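# Unfold a collapsed crate with four robot arms

## Task

Open up the flattened folding crate lying on the floor so that each of its four walls stands upright and each of its four corner latches is engaged.

## Robot and tools

Setup: four arms, arm1 to arm4, each an i2rt Big YAM ending in a five-finger right hand. All positions are in one scene frame, in metres, with the origin on the floor and +z up. Each arm's foot (base_link) faces along its own +x. Foot poses (x, y, z, quat wxyz): arm1 -0.356, +0.574, +0.307, (+0.773, +0.000, +0.001, -0.634); arm2 -0.338, -0.572, +0.371, (+0.782, +0.002, +0.008, +0.623); arm3 +0.324, +0.565, +0.337, (+0.645, -0.003, +0.007, -0.765); arm4 +0.344, -0.572, +0.332, (+0.644, -0.003, +0.003, +0.765). Reach is about 1.07 m from the joint 1 axis.

Arm joints, absolute values in radians: joint1_rad -2.879 to 2.879 (yaw about the foot, positive counter-clockwise from above, 0 along the foot's +x); joint2_rad 0 to 3.141 (shoulder, 0 = upper arm level pointing back, positive raises it then brings it forward); joint3_rad 0 to 3.019 (elbow, 0 = folded, positive opens); joint4_rad -1.692 to 1.57 (hand pitch, positive tips fingers up); joint5_rad -1.57 to 1.57 (sideways swing, positive to the arm's right); joint6_rad -2.094 to 2.094 (roll, positive clockwise viewed from behind the hand). With joints 1, 5, 6 at 0 and a level forward hand, the palm is down and the thumb on the left.

Hand keys, each a unitless setting from -1 to 1: hand_little, hand_ring, hand_middle, hand_index, hand_thumb_bend (+1 straight, -1 curled or bent); hand_thumb_turn (+1 beside the palm, -1 opposite the fingers). hand_force_limit (-1 to 1) sets the closing force where a motor stops, roughly 0 N at -1 up to 10 N at +1 (15 N for both thumb motors). hand_speed (-0.96 to 1) scales finger speed, full at +0.48 and above. Both start at 0 and -0.8. Use -0.94 or slower for a soft grip; faster closing can overshoot the force. A finger motor only starts when its target changes by 0.002 or more; changing force or speed alone does not restart a stopped finger.

Hand geometry: the hand point sits 0.045 m in front of the palm; its +z runs along the straight fingers, +y out of the palm, +x across the palm away from the thumb. Straight fingers extend 0.06 to 0.07 m past the point. A bracket on the little-finger side of the wrist can collide with things. The wrist camera is on that side; with joint6_rad near -1.3 its image is upright.

Tool move: takes arm1, arm2, arm3, arm4, each optional and separate, plus cameras. Each arm part may contain:
- joints: a dict of absolute targets by name (radians for arm joints, -1..1 for hand keys).
- target: a list of 7 numbers [x, y, z, qw, qx, qy, qz], an absolute pose of the hand point in the scene frame (metres, unit quaternion), in the form the hand line prints. The hand travels in a straight line from its current hand_target toward it. When target is used, joints may hold only hand keys, otherwise the call is refused.
- speed: top hand speed in m/s, 0.002 to 4.3, default 0.25; rotation capped at twice that value in rad/s.
- min_time_s: 0.1 to 8 s, the minimum duration of that arm's joint motions.
All parts start together. Paths end at 10 s and an action at 15 s even if unfinished. The hand may lag, drift or overshoot its path, especially near full stretch, and joint moves can swing wide and fast. cameras: a list from arm1_cam_wrist..arm4_cam_wrist, cam_high, cam_low, or all; [] for none. A move with no action returns full state and all images.

wait: seconds (0 to 10), plus cameras; commands nothing. zoom_image: camera and region [x0, y0, x1, y1] in pixels of that camera's latest image, at most 504 by 504. show_instructions: shows the reference pages, no arguments. finished_scene: ends the scene for good (scene 1 optional); the crate must then stay set up unaided.

Results: move lists arms that got motion; as last shown marks uncommanded arms, with statuses reading not commanded. hand is the measured hand pose (may be off at long reach); hand_target is the pose the held joint targets give. joint_positions includes the hand settings. Joint velocities in rad/s; within noise means at rest. Joint torques in N m, offset and noisy; numbers 3 and 4 wrap at ±28. hand_stopped_by gives little, ring, middle, index, thumb_bend, thumb_turn as moving, target, force, stalled or fault. The *_load_n lines are fingertip loads in N, positive when pushed open; a lost grip shows as near 0. Statuses: off_target (resting away, not a stop); time_out (a stop, on_its_own shows the target still pushed); joint command not followed or pose unreachable (a safety check withholding the move); not_followed (ended withheld, target dropped). A refused call or a stop cancels the later move, wait and finished_scene calls in that same reply. MOTOR HOT warns of heat; OVER-TEMPERATURE FAULT means the arm went limp; resend keys marked limit_stop_at_motor_heat.

Avoid: robots pressing hard on each other (this ends the scene), including closing fingers on another hand; dropping or releasing moving parts; slamming into the crate, floor or fixed objects; long pushes against something immovable or held stretched arms, which overheat motors; excessive load on fingers. Arms keep pushing after contact and paths do not avoid obstacles, so approach slowly.

Each tool is called after "Request:" in YAML: its name, and indented under it one key for each argument.

Reference images:

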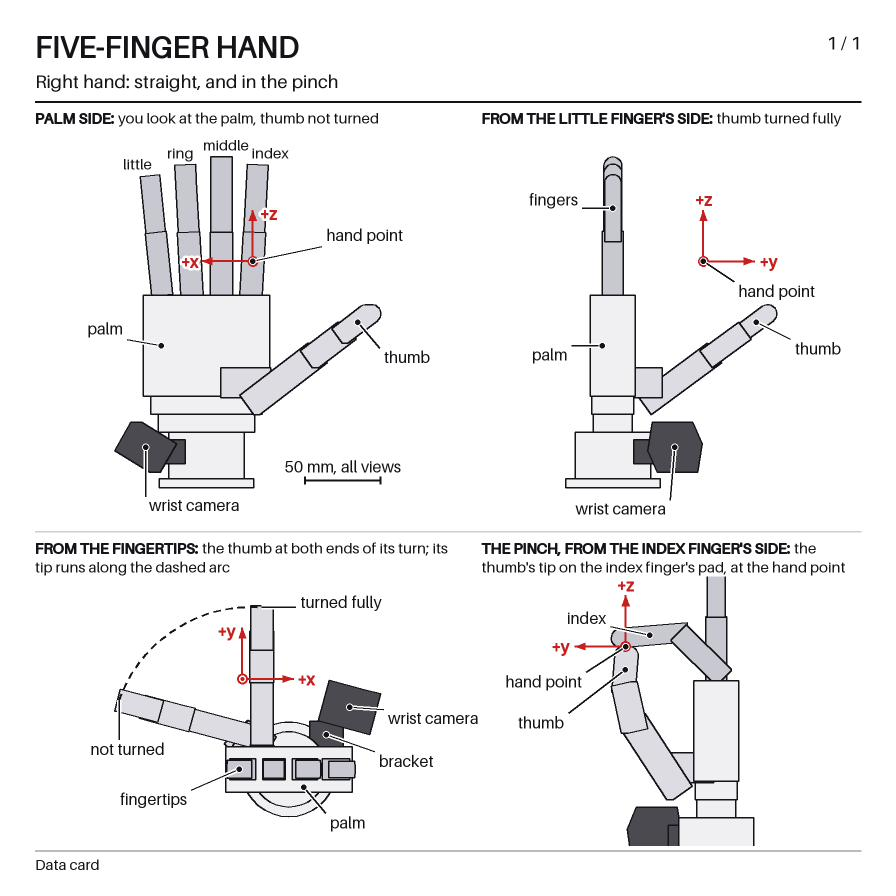

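## Session

Request:
move:

Scene clock: 0.00 s.
Joint torques (N m): no reading
Motor temperatures (°C): arm1=[28 35 33 31 31 28] | arm2=[30 31 31 29 32 29] | arm3=[31 34 28 29 31 29] | arm4=[32 31 29 29 30 29]
Heat: arm1: hottest joint2_rad 35 °C; arm2: hottest joint5_rad 32 °C; arm3: hottest joint2_rad 34 °C; arm4: hottest joint1_rad 32 °C.
Joint velocities: within noise
arm1.joint_positions: joint1_rad=+0.086 joint2_rad=+0.649 joint3_rad=+1.430 joint4_rad=-1.633 joint5_rad=-0.218 joint6_rad=-1.318 hand_little=+1.000 hand_ring=+1.000 hand_middle=+1.000 hand_index=+1.000 hand_thumb_turn=+1.000 hand_thumb_bend=+1.000 hand_force_limit=+0.000 hand_speed=-0.800
arm1.joint_status: not commanded
arm1.hand_stopped_by: target,target,target,target,target,target
arm1.little_load_n: 0.0
arm1.ring_load_n: 0.0
arm1.middle_load_n: 0.0
arm1.index_load_n: -0.5
arm1.thumb_bend_load_n: 0.0
arm1.thumb_turn_load_n: 0.0
arm1.hand: x=-0.3134 y=+0.3994 z=+0.7535 quat_wxyz=(+0.085, +0.694, -0.621, +0.354) (m; scene frame)
arm1.hand_target: x=-0.3133 y=+0.3990 z=+0.7616 quat_wxyz=(+0.090, +0.692, -0.617, +0.362) (m; scene frame)
arm1.hand_status: not commanded
arm2.joint_positions: joint1_rad=+0.133 joint2_rad=+0.587 joint3_rad=+1.353 joint4_rad=-1.409 joint5_rad=+0.095 joint6_rad=-1.025 hand_little=+1.000 hand_ring=+1.000 hand_middle=+1.000 hand_index=+1.000 hand_thumb_turn=+1.000 hand_thumb_bend=+1.000 hand_force_limit=+0.000 hand_speed=-0.800
arm2.joint_status: not commanded
arm2.hand_stopped_by: target,target,target,target,target,target
arm2.little_load_n: 0.0
arm2.ring_load_n: 0.0
arm2.middle_load_n: 0.0
arm2.index_load_n: 0.0
arm2.thumb_bend_load_n: 0.0
arm2.thumb_turn_load_n: 0.0
arm2.hand: x=-0.2592 y=-0.3782 z=+0.8263 quat_wxyz=(-0.357, +0.811, +0.381, +0.265) (m; scene frame)
arm2.hand_target: x=-0.2591 y=-0.3783 z=+0.8365 quat_wxyz=(-0.367, +0.806, +0.378, +0.271) (m; scene frame)
arm2.hand_status: not commanded
arm3.joint_positions: joint1_rad=+0.411 joint2_rad=+0.600 joint3_rad=+1.501 joint4_rad=-1.172 joint5_rad=+0.099 joint6_rad=-1.182 hand_little=+1.000 hand_ring=+1.000 hand_middle=+1.000 hand_index=+1.000 hand_thumb_turn=+1.000 hand_thumb_bend=+1.000 hand_force_limit=+0.000 hand_speed=-0.800
arm3.joint_status: not commanded
arm3.hand_stopped_by: target,target,target,target,target,target
arm3.little_load_n: 0.0
arm3.ring_load_n: 0.0
arm3.middle_load_n: 0.0
arm3.index_load_n: 0.0
arm3.thumb_bend_load_n: 0.0
arm3.thumb_turn_load_n: 0.0
arm3.hand: x=+0.3238 y=+0.3289 z=+0.9150 quat_wxyz=(+0.312, +0.501, -0.621, +0.516) (m; scene frame)
arm3.hand_target: x=+0.3233 y=+0.3312 z=+0.9234 quat_wxyz=(+0.315, +0.497, -0.617, +0.523) (m; scene frame)
arm3.hand_status: not commanded
arm4.joint_positions: joint1_rad=+0.459 joint2_rad=+0.625 joint3_rad=+1.415 joint4_rad=-1.201 joint5_rad=-0.136 joint6_rad=-0.860 hand_little=+1.000 hand_ring=+1.000 hand_middle=+1.000 hand_index=+1.000 hand_thumb_turn=+1.000 hand_thumb_bend=+1.000 hand_force_limit=+0.000 hand_speed=-0.800
arm4.joint_status: not commanded
arm4.hand_stopped_by: target,target,target,target,target,target
arm4.little_load_n: 0.0
arm4.ring_load_n: 0.0
arm4.middle_load_n: 0.0
arm4.index_load_n: 0.0
arm4.thumb_bend_load_n: 0.0
arm4.thumb_turn_load_n: 0.0
arm4.hand: x=+0.1980 y=-0.3696 z=+0.8436 quat_wxyz=(-0.547, +0.590, +0.593, +0.005) (m; scene frame)
arm4.hand_target: x=+0.1989 y=-0.3708 z=+0.8539 quat_wxyz=(-0.557, +0.585, +0.590, +0.006) (m; scene frame)
arm4.hand_status: not commanded
pictures: arm1_cam_wrist, arm2_cam_wrist, arm3_cam_wrist, arm4_cam_wrist, cam_high, cam_low
Images, in order (width x height): arm1_cam_wrist 672x504, arm2_cam_wrist 672x504, arm3_cam_wrist 672x504, arm4_cam_wrist 672x504, cam_high 896x504, cam_low 896x504.

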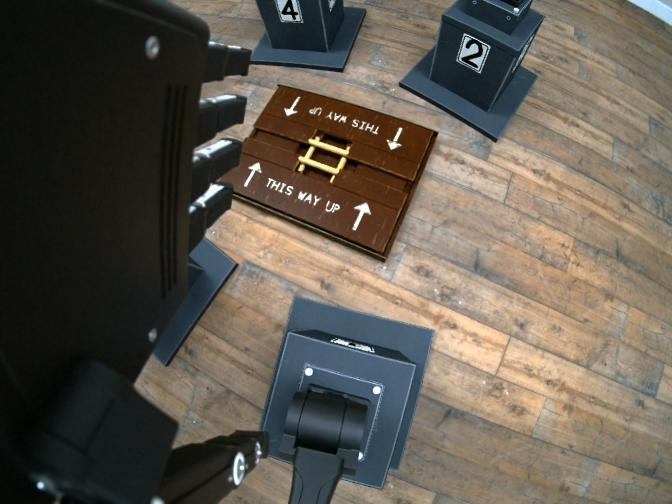

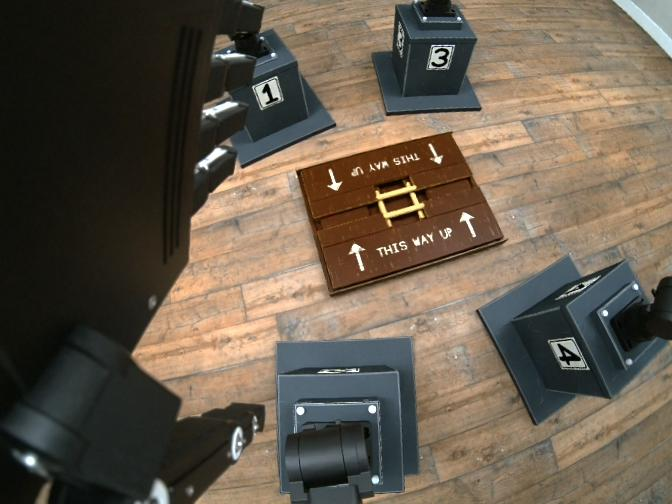

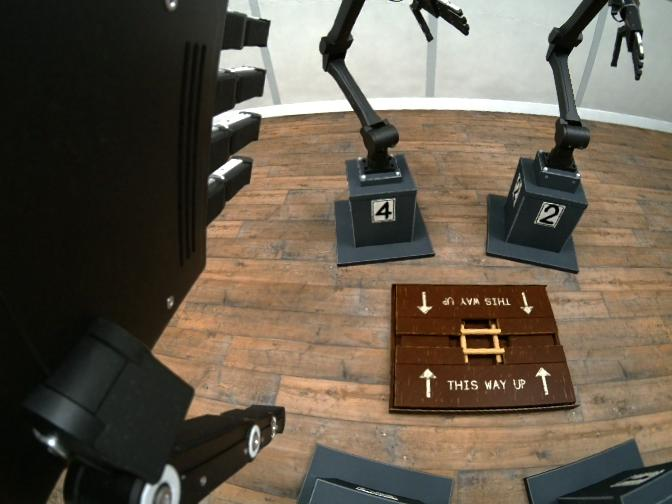

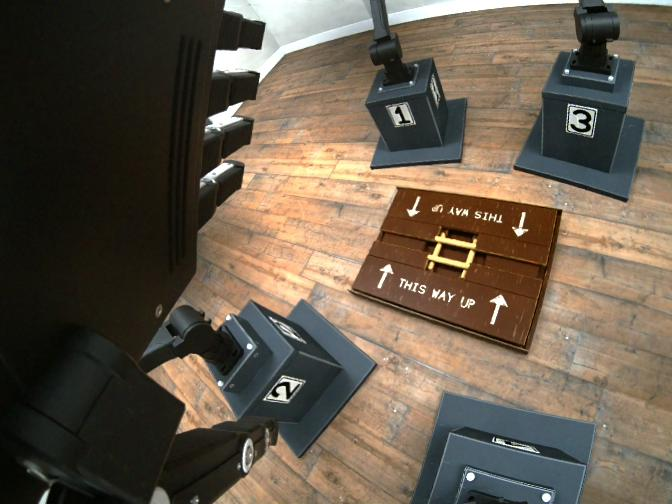

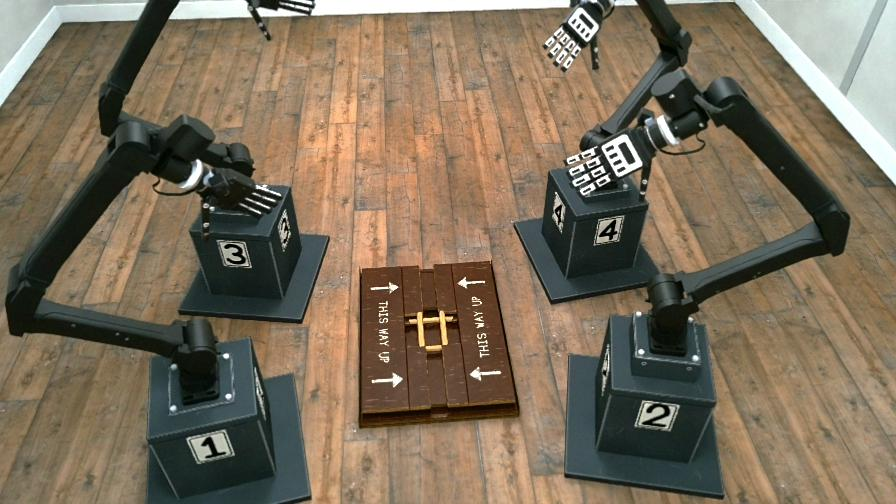

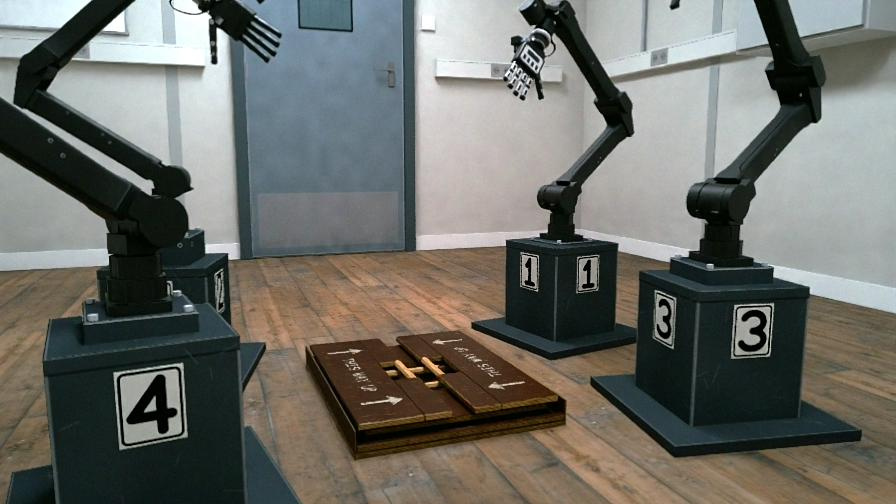

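Request:
zoom_image:
  camera: "cam_high"
  region: [340, 240, 540, 440]

Request:
zoom_image:
  camera: "cam_low"
  region: [290, 310, 580, 470]

Request:
zoom_image:
  camera: "arm3_cam_wrist"
  region: [370, 260, 600, 430]

Request:
zoom_image:
  camera: "arm4_cam_wrist"
  region: [340, 170, 580, 370]

Scaled by 2.520 from the camera's image (finer frame: 1280x720).

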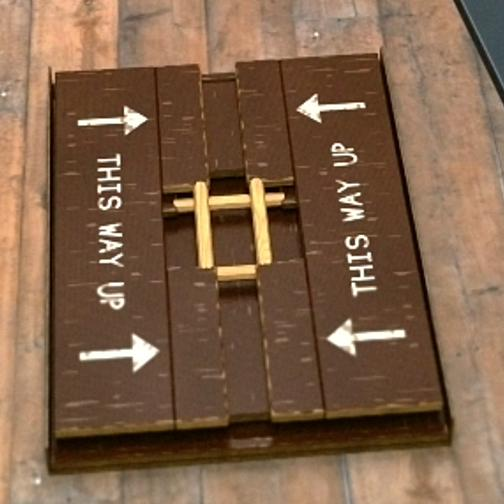

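Scaled by 1.738 from the camera's image (finer frame: 1280x720).

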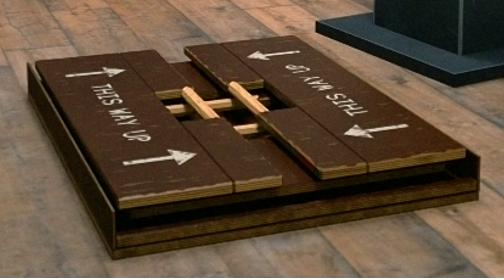

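Scaled by 2.191 from the camera's image (finer frame: 960x720).

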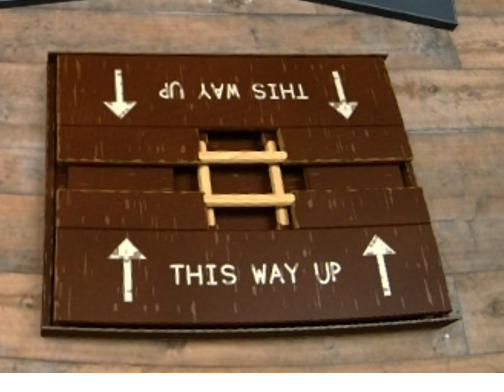

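Scaled by 2.100 from the camera's image (finer frame: 960x720).

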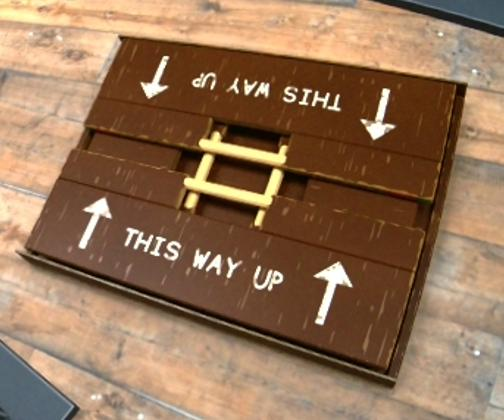

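Request:
move:
  arm1: {"target": [-0.1, 0.0, 0.36, 0, 0, 1, 0], "speed": 0.4}
  cameras: ["arm1_cam_wrist", "cam_high", "cam_low"]

Scene clock: 43.37 s.
Joint torques (N m): arm1=[0.09 -18.73 11.32 -0.17 -0.19 0.13] | arm2=[-0.26 2.08 10.41 1.74 0.24 0.01] | arm3=[-0.09 4.01 8.29 1.74 0.04 0] | arm4=[0.97 3.78 10.52 2.07 -0.06 -0.12]
Motor temperatures (°C): arm1=[28 35 39 31 31 28] | arm2=[29 31 34 30 32 29] | arm3=[31 34 31 29 31 29] | arm4=[32 31 35 30 30 29]
Heat: arm1: hottest joint3_rad 39 °C; arm2: hottest joint3_rad 34 °C; arm3: hottest joint2_rad 34 °C; arm4: hottest joint3_rad 35 °C.
move: arm1 off_target
Joint velocities: within noise
arm1.joint_positions: joint1_rad=+0.158 joint2_rad=+2.181 joint3_rad=+1.946 joint4_rad=-1.359 joint5_rad=+0.003 joint6_rad=+0.327 hand_little=+1.000 hand_ring=+1.000 hand_middle=+1.000 hand_index=+1.000 hand_thumb_turn=+1.000 hand_thumb_bend=+1.000 hand_force_limit=+0.000 hand_speed=-0.800
arm1.joint_status: not commanded
arm1.hand_stopped_by: target,target,target,target,target,target
arm1.little_load_n: 0.0
arm1.ring_load_n: 0.0
arm1.middle_load_n: 0.0
arm1.index_load_n: 0.0
arm1.thumb_bend_load_n: 0.0
arm1.thumb_turn_load_n: 0.0
arm1.hand: x=-0.0992 y=+0.0164 z=+0.3525 quat_wxyz=(+0.006, +0.014, -1.000, -0.011)
arm1.hand_target: x=-0.1004 y=+0.0006 z=+0.3600 quat_wxyz=(+0.000, +0.000, -1.000, +0.000)
arm1.hand_status: off_target (0.018 m and 2.1 deg from the pose sent, 0.600 m and 103.2 deg at the start)
arm2, arm3, arm4: as last shown
Images, in order (width x height): arm1_cam_wrist 672x504, cam_high 896x504, cam_low 896x504.

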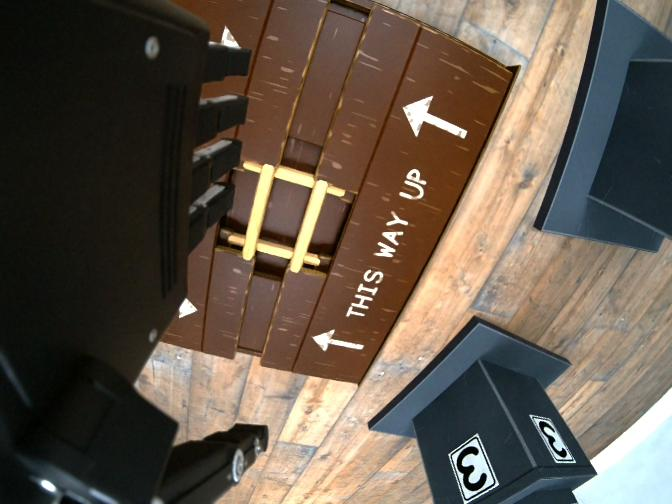

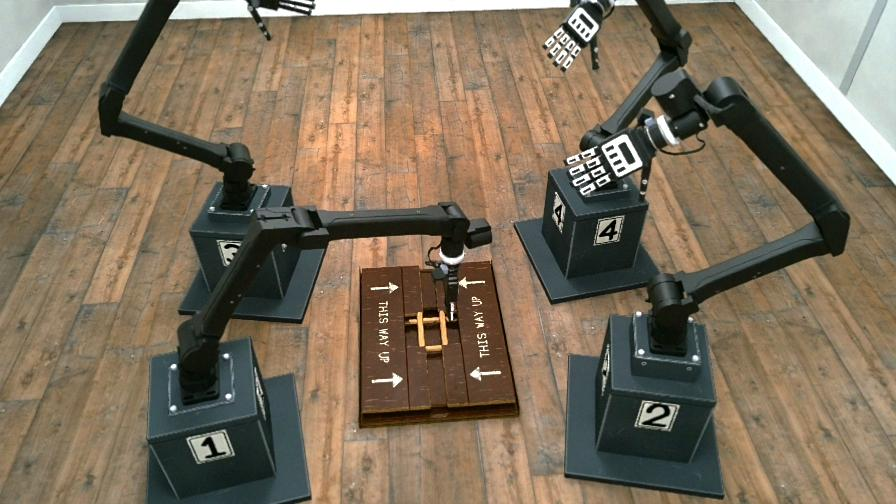

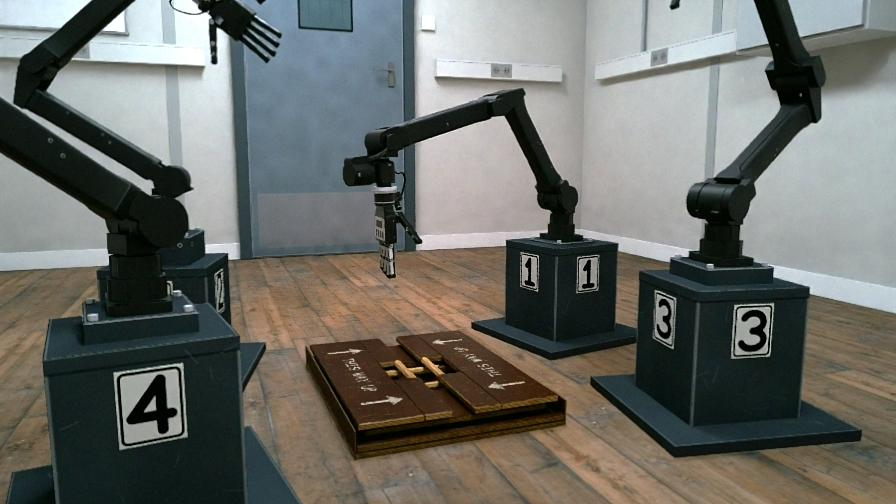

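Request:
zoom_image:
  camera: "arm1_cam_wrist"
  region: [200, 130, 380, 300]

Request:
zoom_image:
  camera: "arm1_cam_wrist"
  region: [140, 0, 540, 400]

Request:
zoom_image:
  camera: "cam_low"
  region: [370, 330, 500, 420]

Scaled by 2.800 from the camera's image (finer frame: 960x720).

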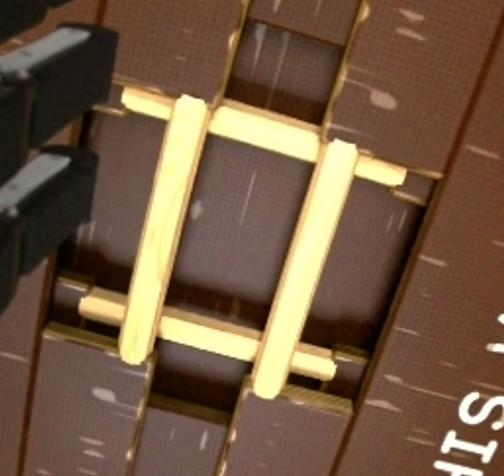

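Scaled by 1.260 from the camera's image (finer frame: 960x720).

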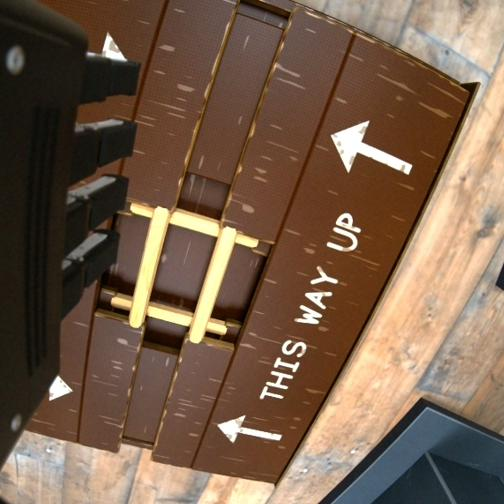

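Scaled by 3.877 from the camera's image (finer frame: 1280x720).

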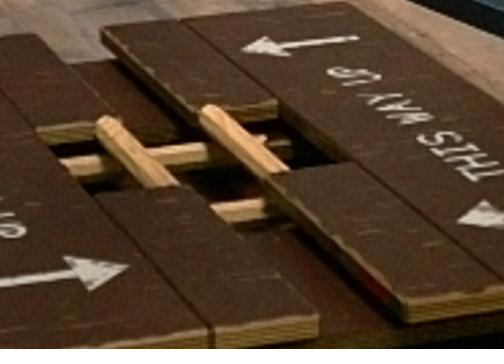

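Request:
move:
  arm1: {"target": [0.0685, 0.04, 0.18, 0, 0, 1, 0], "speed": 0.2}
  cameras: ["arm1_cam_wrist", "cam_high", "cam_low", "arm3_cam_wrist"]

Scene clock: 155.30 s.
Joint torques (N m): arm1=[1.38 -20.48 10.32 0.12 -0.1 0.12] | arm2=[0.44 2.14 10.5 1.84 0.2 -0.02] | arm3=[-0.32 4.25 8.34 1.66 0.06 0] | arm4=[0.91 3.66 10.55 2.06 -0.07 -0.12]
Motor temperatures (°C): arm1=[28 44 48 31 31 28] | arm2=[29 31 37 29 31 29] | arm3=[31 34 34 29 30 29] | arm4=[32 31 40 30 30 29]
Heat: arm1: hottest joint3_rad 48 °C; arm2: hottest joint3_rad 37 °C; arm3: hottest joint2_rad 34 °C; arm4: hottest joint3_rad 40 °C.
move: arm1 off_target
Joint velocities: within noise
arm1.joint_positions: joint1_rad=+0.383 joint2_rad=+2.486 joint3_rad=+2.023 joint4_rad=-1.135 joint5_rad=+0.001 joint6_rad=+0.571 hand_little=+1.000 hand_ring=+1.000 hand_middle=+1.000 hand_index=+1.000 hand_thumb_turn=+1.000 hand_thumb_bend=+1.000 hand_force_limit=+0.000 hand_speed=-0.800
arm1.joint_status: not commanded
arm1.hand_stopped_by: target,target,target,target,target,target
arm1.little_load_n: 0.0
arm1.ring_load_n: 0.0
arm1.middle_load_n: 0.0
arm1.index_load_n: 0.0
arm1.thumb_bend_load_n: 0.0
arm1.thumb_turn_load_n: 0.0
arm1.hand: x=+0.0557 y=+0.0509 z=+0.1763 quat_wxyz=(+0.008, +0.005, -1.000, -0.011)
arm1.hand_target: x=+0.0683 y=+0.0405 z=+0.1805 quat_wxyz=(+0.000, +0.000, -1.000, +0.000)
arm1.hand_status: off_target (0.017 m and 1.7 deg from the pose sent, 0.242 m and 2.1 deg at the start)
arm2, arm3, arm4: as last shown
pictures: arm1_cam_wrist, arm3_cam_wrist, cam_high, cam_low
Images, in order (width x height): arm1_cam_wrist 672x504, arm3_cam_wrist 672x504, cam_high 896x504, cam_low 896x504.

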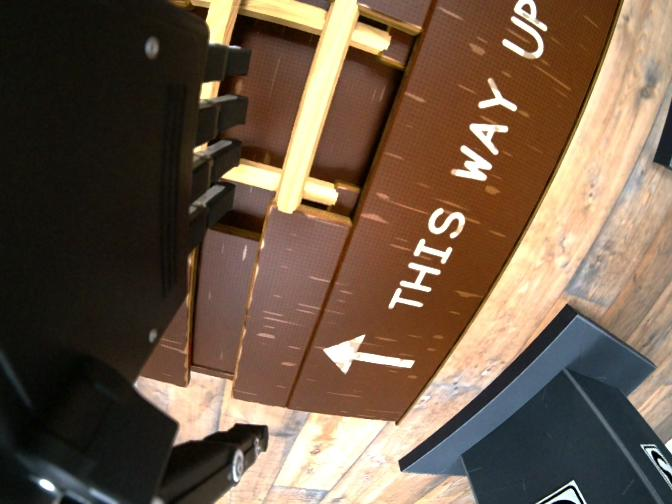

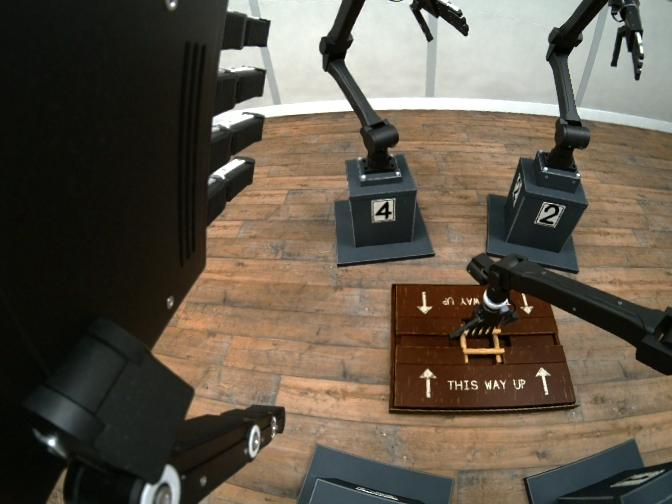

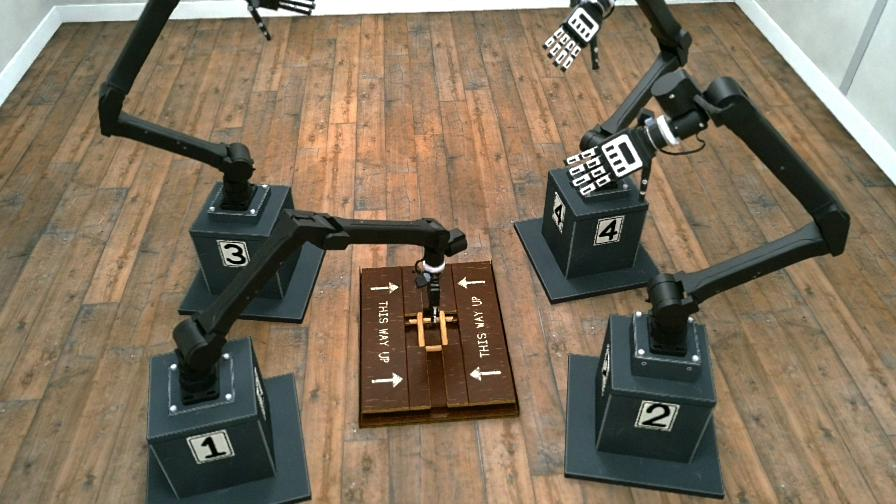

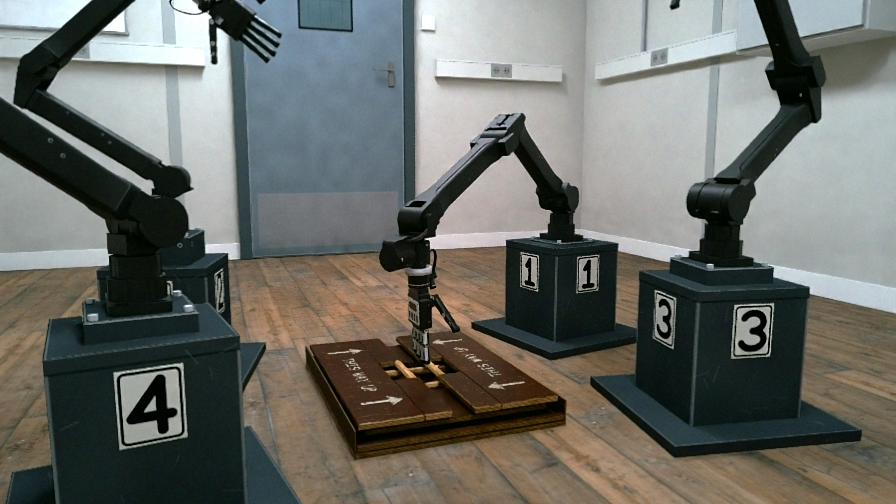

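Request:
zoom_image:
  camera: "arm1_cam_wrist"
  region: [170, 0, 430, 260]

Request:
zoom_image:
  camera: "cam_low"
  region: [380, 300, 500, 420]

Request:
zoom_image:
  camera: "cam_high"
  region: [370, 220, 510, 400]

Scaled by 1.938 from the camera's image (finer frame: 960x720).

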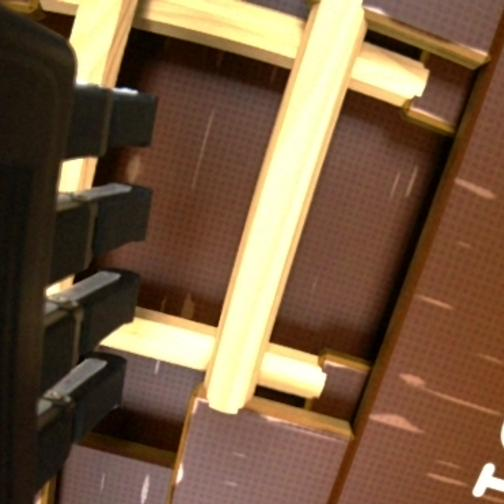

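Scaled by 4.200 from the camera's image (finer frame: 1280x720).

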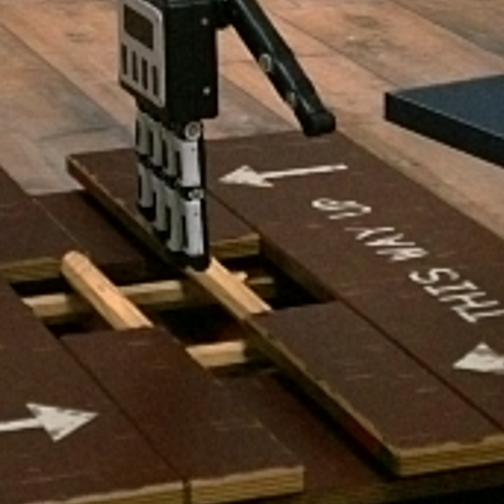

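Scaled by 2.800 from the camera's image (finer frame: 1280x720).

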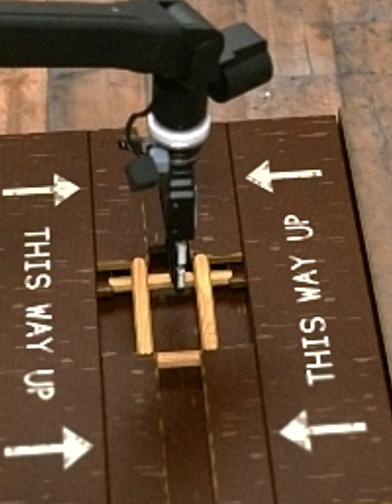

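Request:
move:
  arm2: {"target": [-0.155, -0.165, 0.20, 0.3435, -0.6617, -0.1617, -0.6467], "speed": 0.4}
  cameras: ["arm2_cam_wrist", "cam_high"]

Scene clock: 181.97 s.
Joint torques (N m): arm1=[1.38 -20.66 10.35 0.12 -0.08 0.14] | arm2=[0.03 -13.8 -0.28 2.39 0.3 -0.16] | arm3=[-0.26 4.31 8.34 1.7 0.02 -0.01] | arm4=[1.03 3.72 10.52 2.06 -0.06 -0.12]
Motor temperatures (°C): arm1=[28 48 46 31 31 28] | arm2=[29 31 37 29 31 29] | arm3=[30 34 34 29 30 29] | arm4=[31 31 40 30 30 28]
Heat: arm1: hottest joint2_rad 48 °C; arm2: hottest joint3_rad 37 °C; arm3: hottest joint2_rad 34 °C; arm4: hottest joint3_rad 40 °C.
move: arm2 off_target
Joint velocities: within noise
arm1, arm3, arm4: as last shown
arm2.joint_positions: joint1_rad=+0.215 joint2_rad=+2.517 joint3_rad=+0.687 joint4_rad=+1.552 joint5_rad=+0.932 joint6_rad=-1.118 hand_little=+1.000 hand_ring=+1.000 hand_middle=+1.000 hand_index=+1.000 hand_thumb_turn=+1.000 hand_thumb_bend=+1.000 hand_force_limit=+0.000 hand_speed=-0.800
arm2.joint_status: not commanded
arm2.hand_stopped_by: target,target,target,target,target,target
arm2.little_load_n: 0.0
arm2.ring_load_n: 0.0
arm2.middle_load_n: 0.0
arm2.index_load_n: 0.0
arm2.thumb_bend_load_n: 0.0
arm2.thumb_turn_load_n: 0.0
arm2.hand: x=-0.1563 y=-0.1672 z=+0.1982 quat_wxyz=(-0.262, +0.754, +0.145, +0.584)
arm2.hand_target: x=-0.1551 y=-0.1647 z=+0.2001 quat_wxyz=(-0.267, +0.751, +0.143, +0.588)
arm2.hand_status: off_target (0.003 m and 16.0 deg from the pose sent, 0.670 m and 53.7 deg at the start; pose on its path clipped on 43 of 105 steps; a joint's target at an end of its range on 32 of 105 steps)
Images, in order (width x height): arm2_cam_wrist 672x504, cam_high 896x504.

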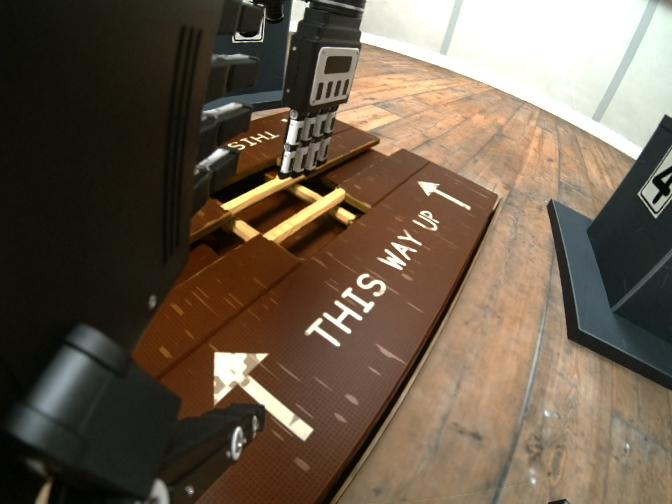

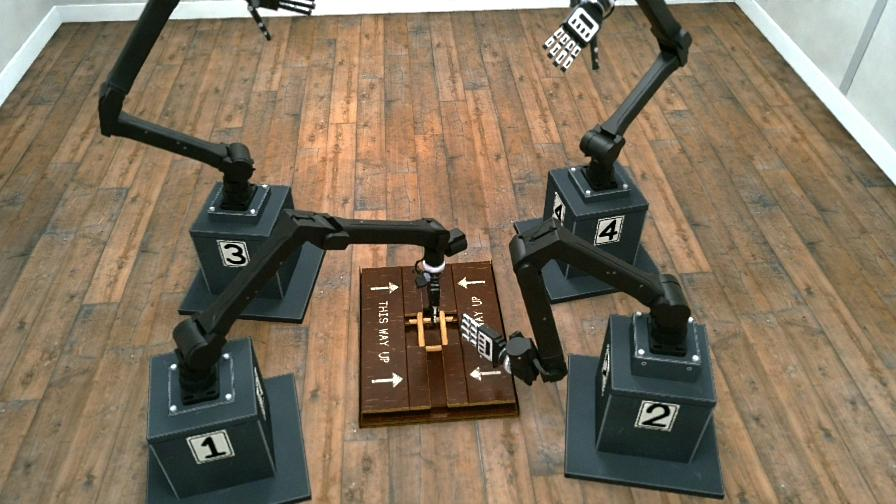

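Request:
zoom_image:
  camera: "arm2_cam_wrist"
  region: [190, 60, 400, 270]

Scaled by 2.400 from the camera's image (finer frame: 960x720).

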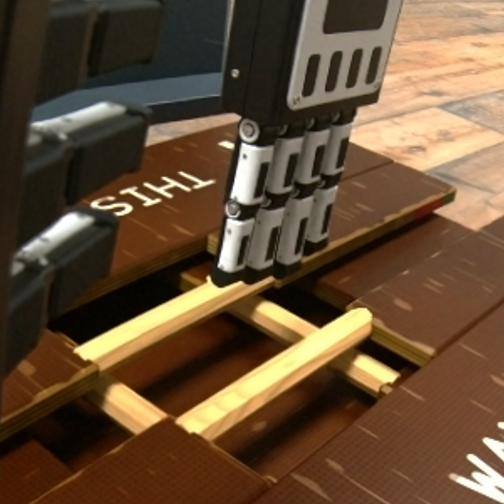

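Request:
move:
  arm1: {"target": [0.066, 0.046, 0.14, 0, 0, 1, 0], "speed": 0.1, "joints": {"hand_little": 0.5, "hand_ring": 0.5, "hand_middle": 0.5, "hand_index": 0.5, "hand_speed": -0.5}}
  cameras: ["arm1_cam_wrist", "arm2_cam_wrist", "cam_high", "cam_low"]

Request:
zoom_image:
  camera: "arm2_cam_wrist"
  region: [190, 60, 400, 270]

Request:
zoom_image:
  camera: "arm1_cam_wrist"
  region: [170, 0, 430, 260]

Request:
zoom_image:
  camera: "cam_low"
  region: [380, 300, 500, 420]

Scene clock: 217.93 s.
Joint torques (N m): arm1=[1.49 -20.72 7.61 0.53 -0.09 0.14] | arm2=[-0.38 -13.98 -0.24 2.3 0.29 -0.11] | arm3=[-0.21 4.31 8.35 1.72 0.01 0.01] | arm4=[0.97 3.66 10.56 2.07 -0.06 -0.12]
Motor temperatures (°C): arm1=[28 50 45 31 31 28] | arm2=[29 32 35 30 31 29] | arm3=[30 34 35 29 30 29] | arm4=[31 31 41 30 30 28]
Heat: arm1: hottest joint2_rad 50 °C; arm2: hottest joint3_rad 35 °C; arm3: hottest joint3_rad 35 °C; arm4: hottest joint3_rad 41 °C.
move: arm1 done
Joint velocities: within noise
arm1.joint_positions: joint1_rad=+0.383 joint2_rad=+2.529 joint3_rad=+2.023 joint4_rad=-1.071 joint5_rad=+0.001 joint6_rad=+0.573 hand_little=+0.500 hand_ring=+0.500 hand_middle=+0.500 hand_index=+0.500 hand_thumb_turn=+1.000 hand_thumb_bend=+1.000 hand_force_limit=+0.000 hand_speed=-0.500
arm1.joint_status: all done
arm1.hand_stopped_by: target,target,target,target,target,target
arm1.little_load_n: 0.0
arm1.ring_load_n: 0.0
arm1.middle_load_n: 0.0
arm1.index_load_n: 0.0
arm1.thumb_bend_load_n: 0.0
arm1.thumb_turn_load_n: 0.0
arm1.hand: x=+0.0587 y=+0.0465 z=+0.1460 quat_wxyz=(+0.003, +0.004, -1.000, -0.003)
arm1.hand_target: x=+0.0660 y=+0.0462 z=+0.1401 quat_wxyz=(+0.000, +0.000, -1.000, +0.000)
arm1.hand_status: done (0.009 m and 0.6 deg from the pose sent, 0.038 m and 1.7 deg at the start)
arm2, arm3, arm4: as last shown
arm2.hand: x=-0.1563 y=-0.1671 z=+0.1982 quat_wxyz=(-0.262, +0.754, +0.145, +0.584)
arm4.ring_load_n: -0.5
Images, in order (width x height): arm1_cam_wrist 672x504, arm2_cam_wrist 672x504, cam_high 896x504, cam_low 896x504.

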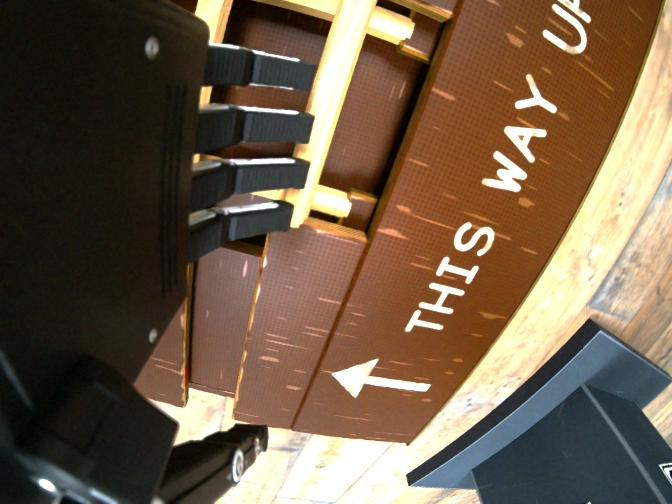

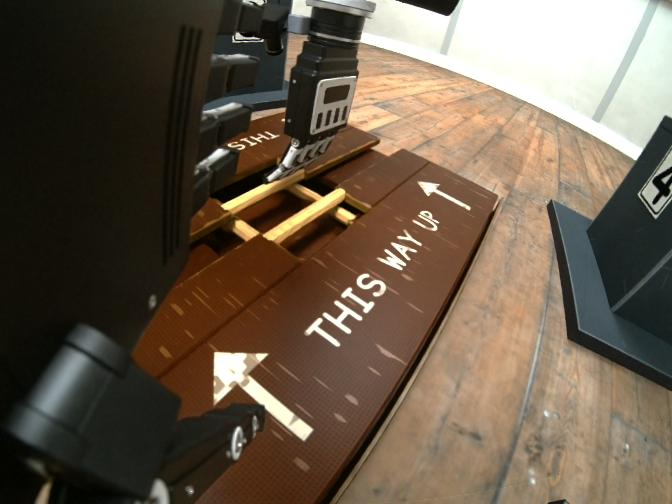

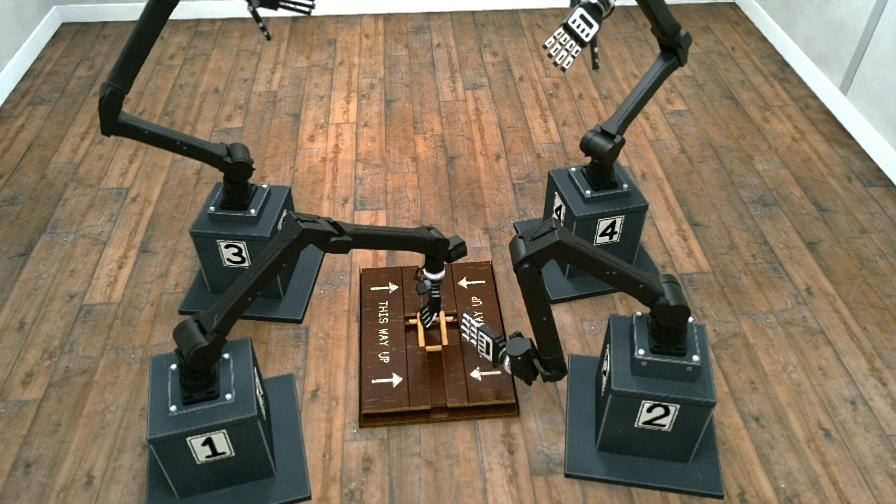

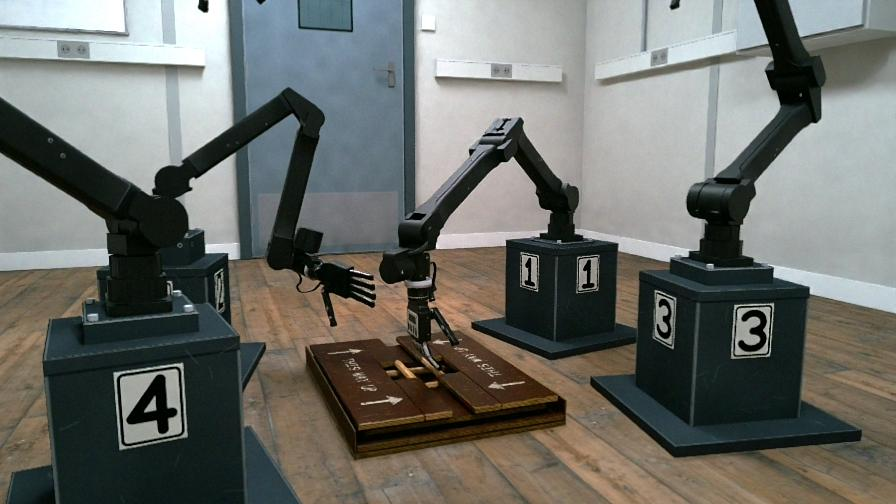

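Scaled by 2.400 from the camera's image (finer frame: 960x720).

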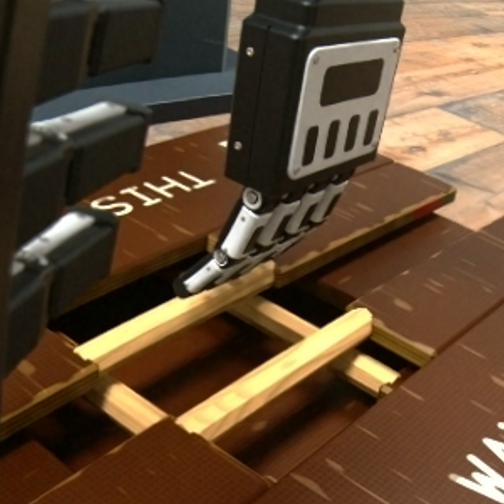

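Scaled by 1.938 from the camera's image (finer frame: 960x720).

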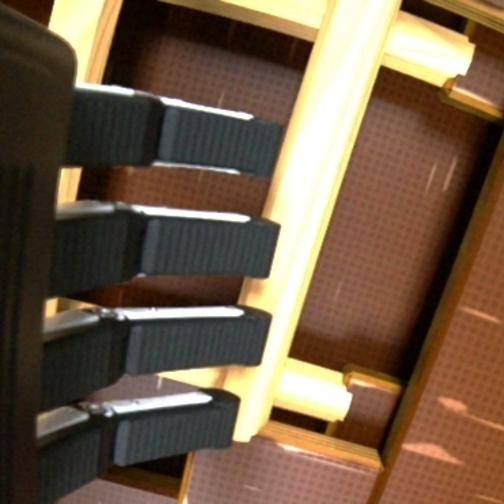

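Scaled by 4.200 from the camera's image (finer frame: 1280x720).

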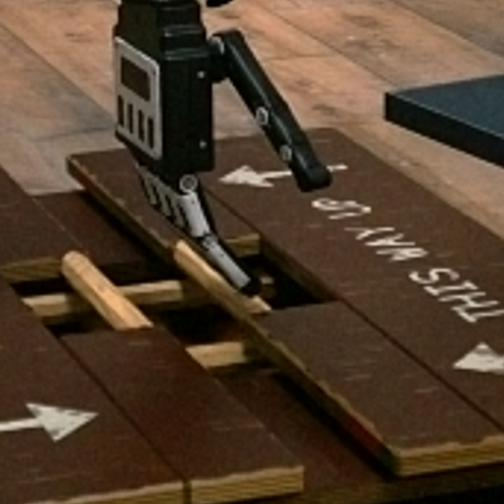

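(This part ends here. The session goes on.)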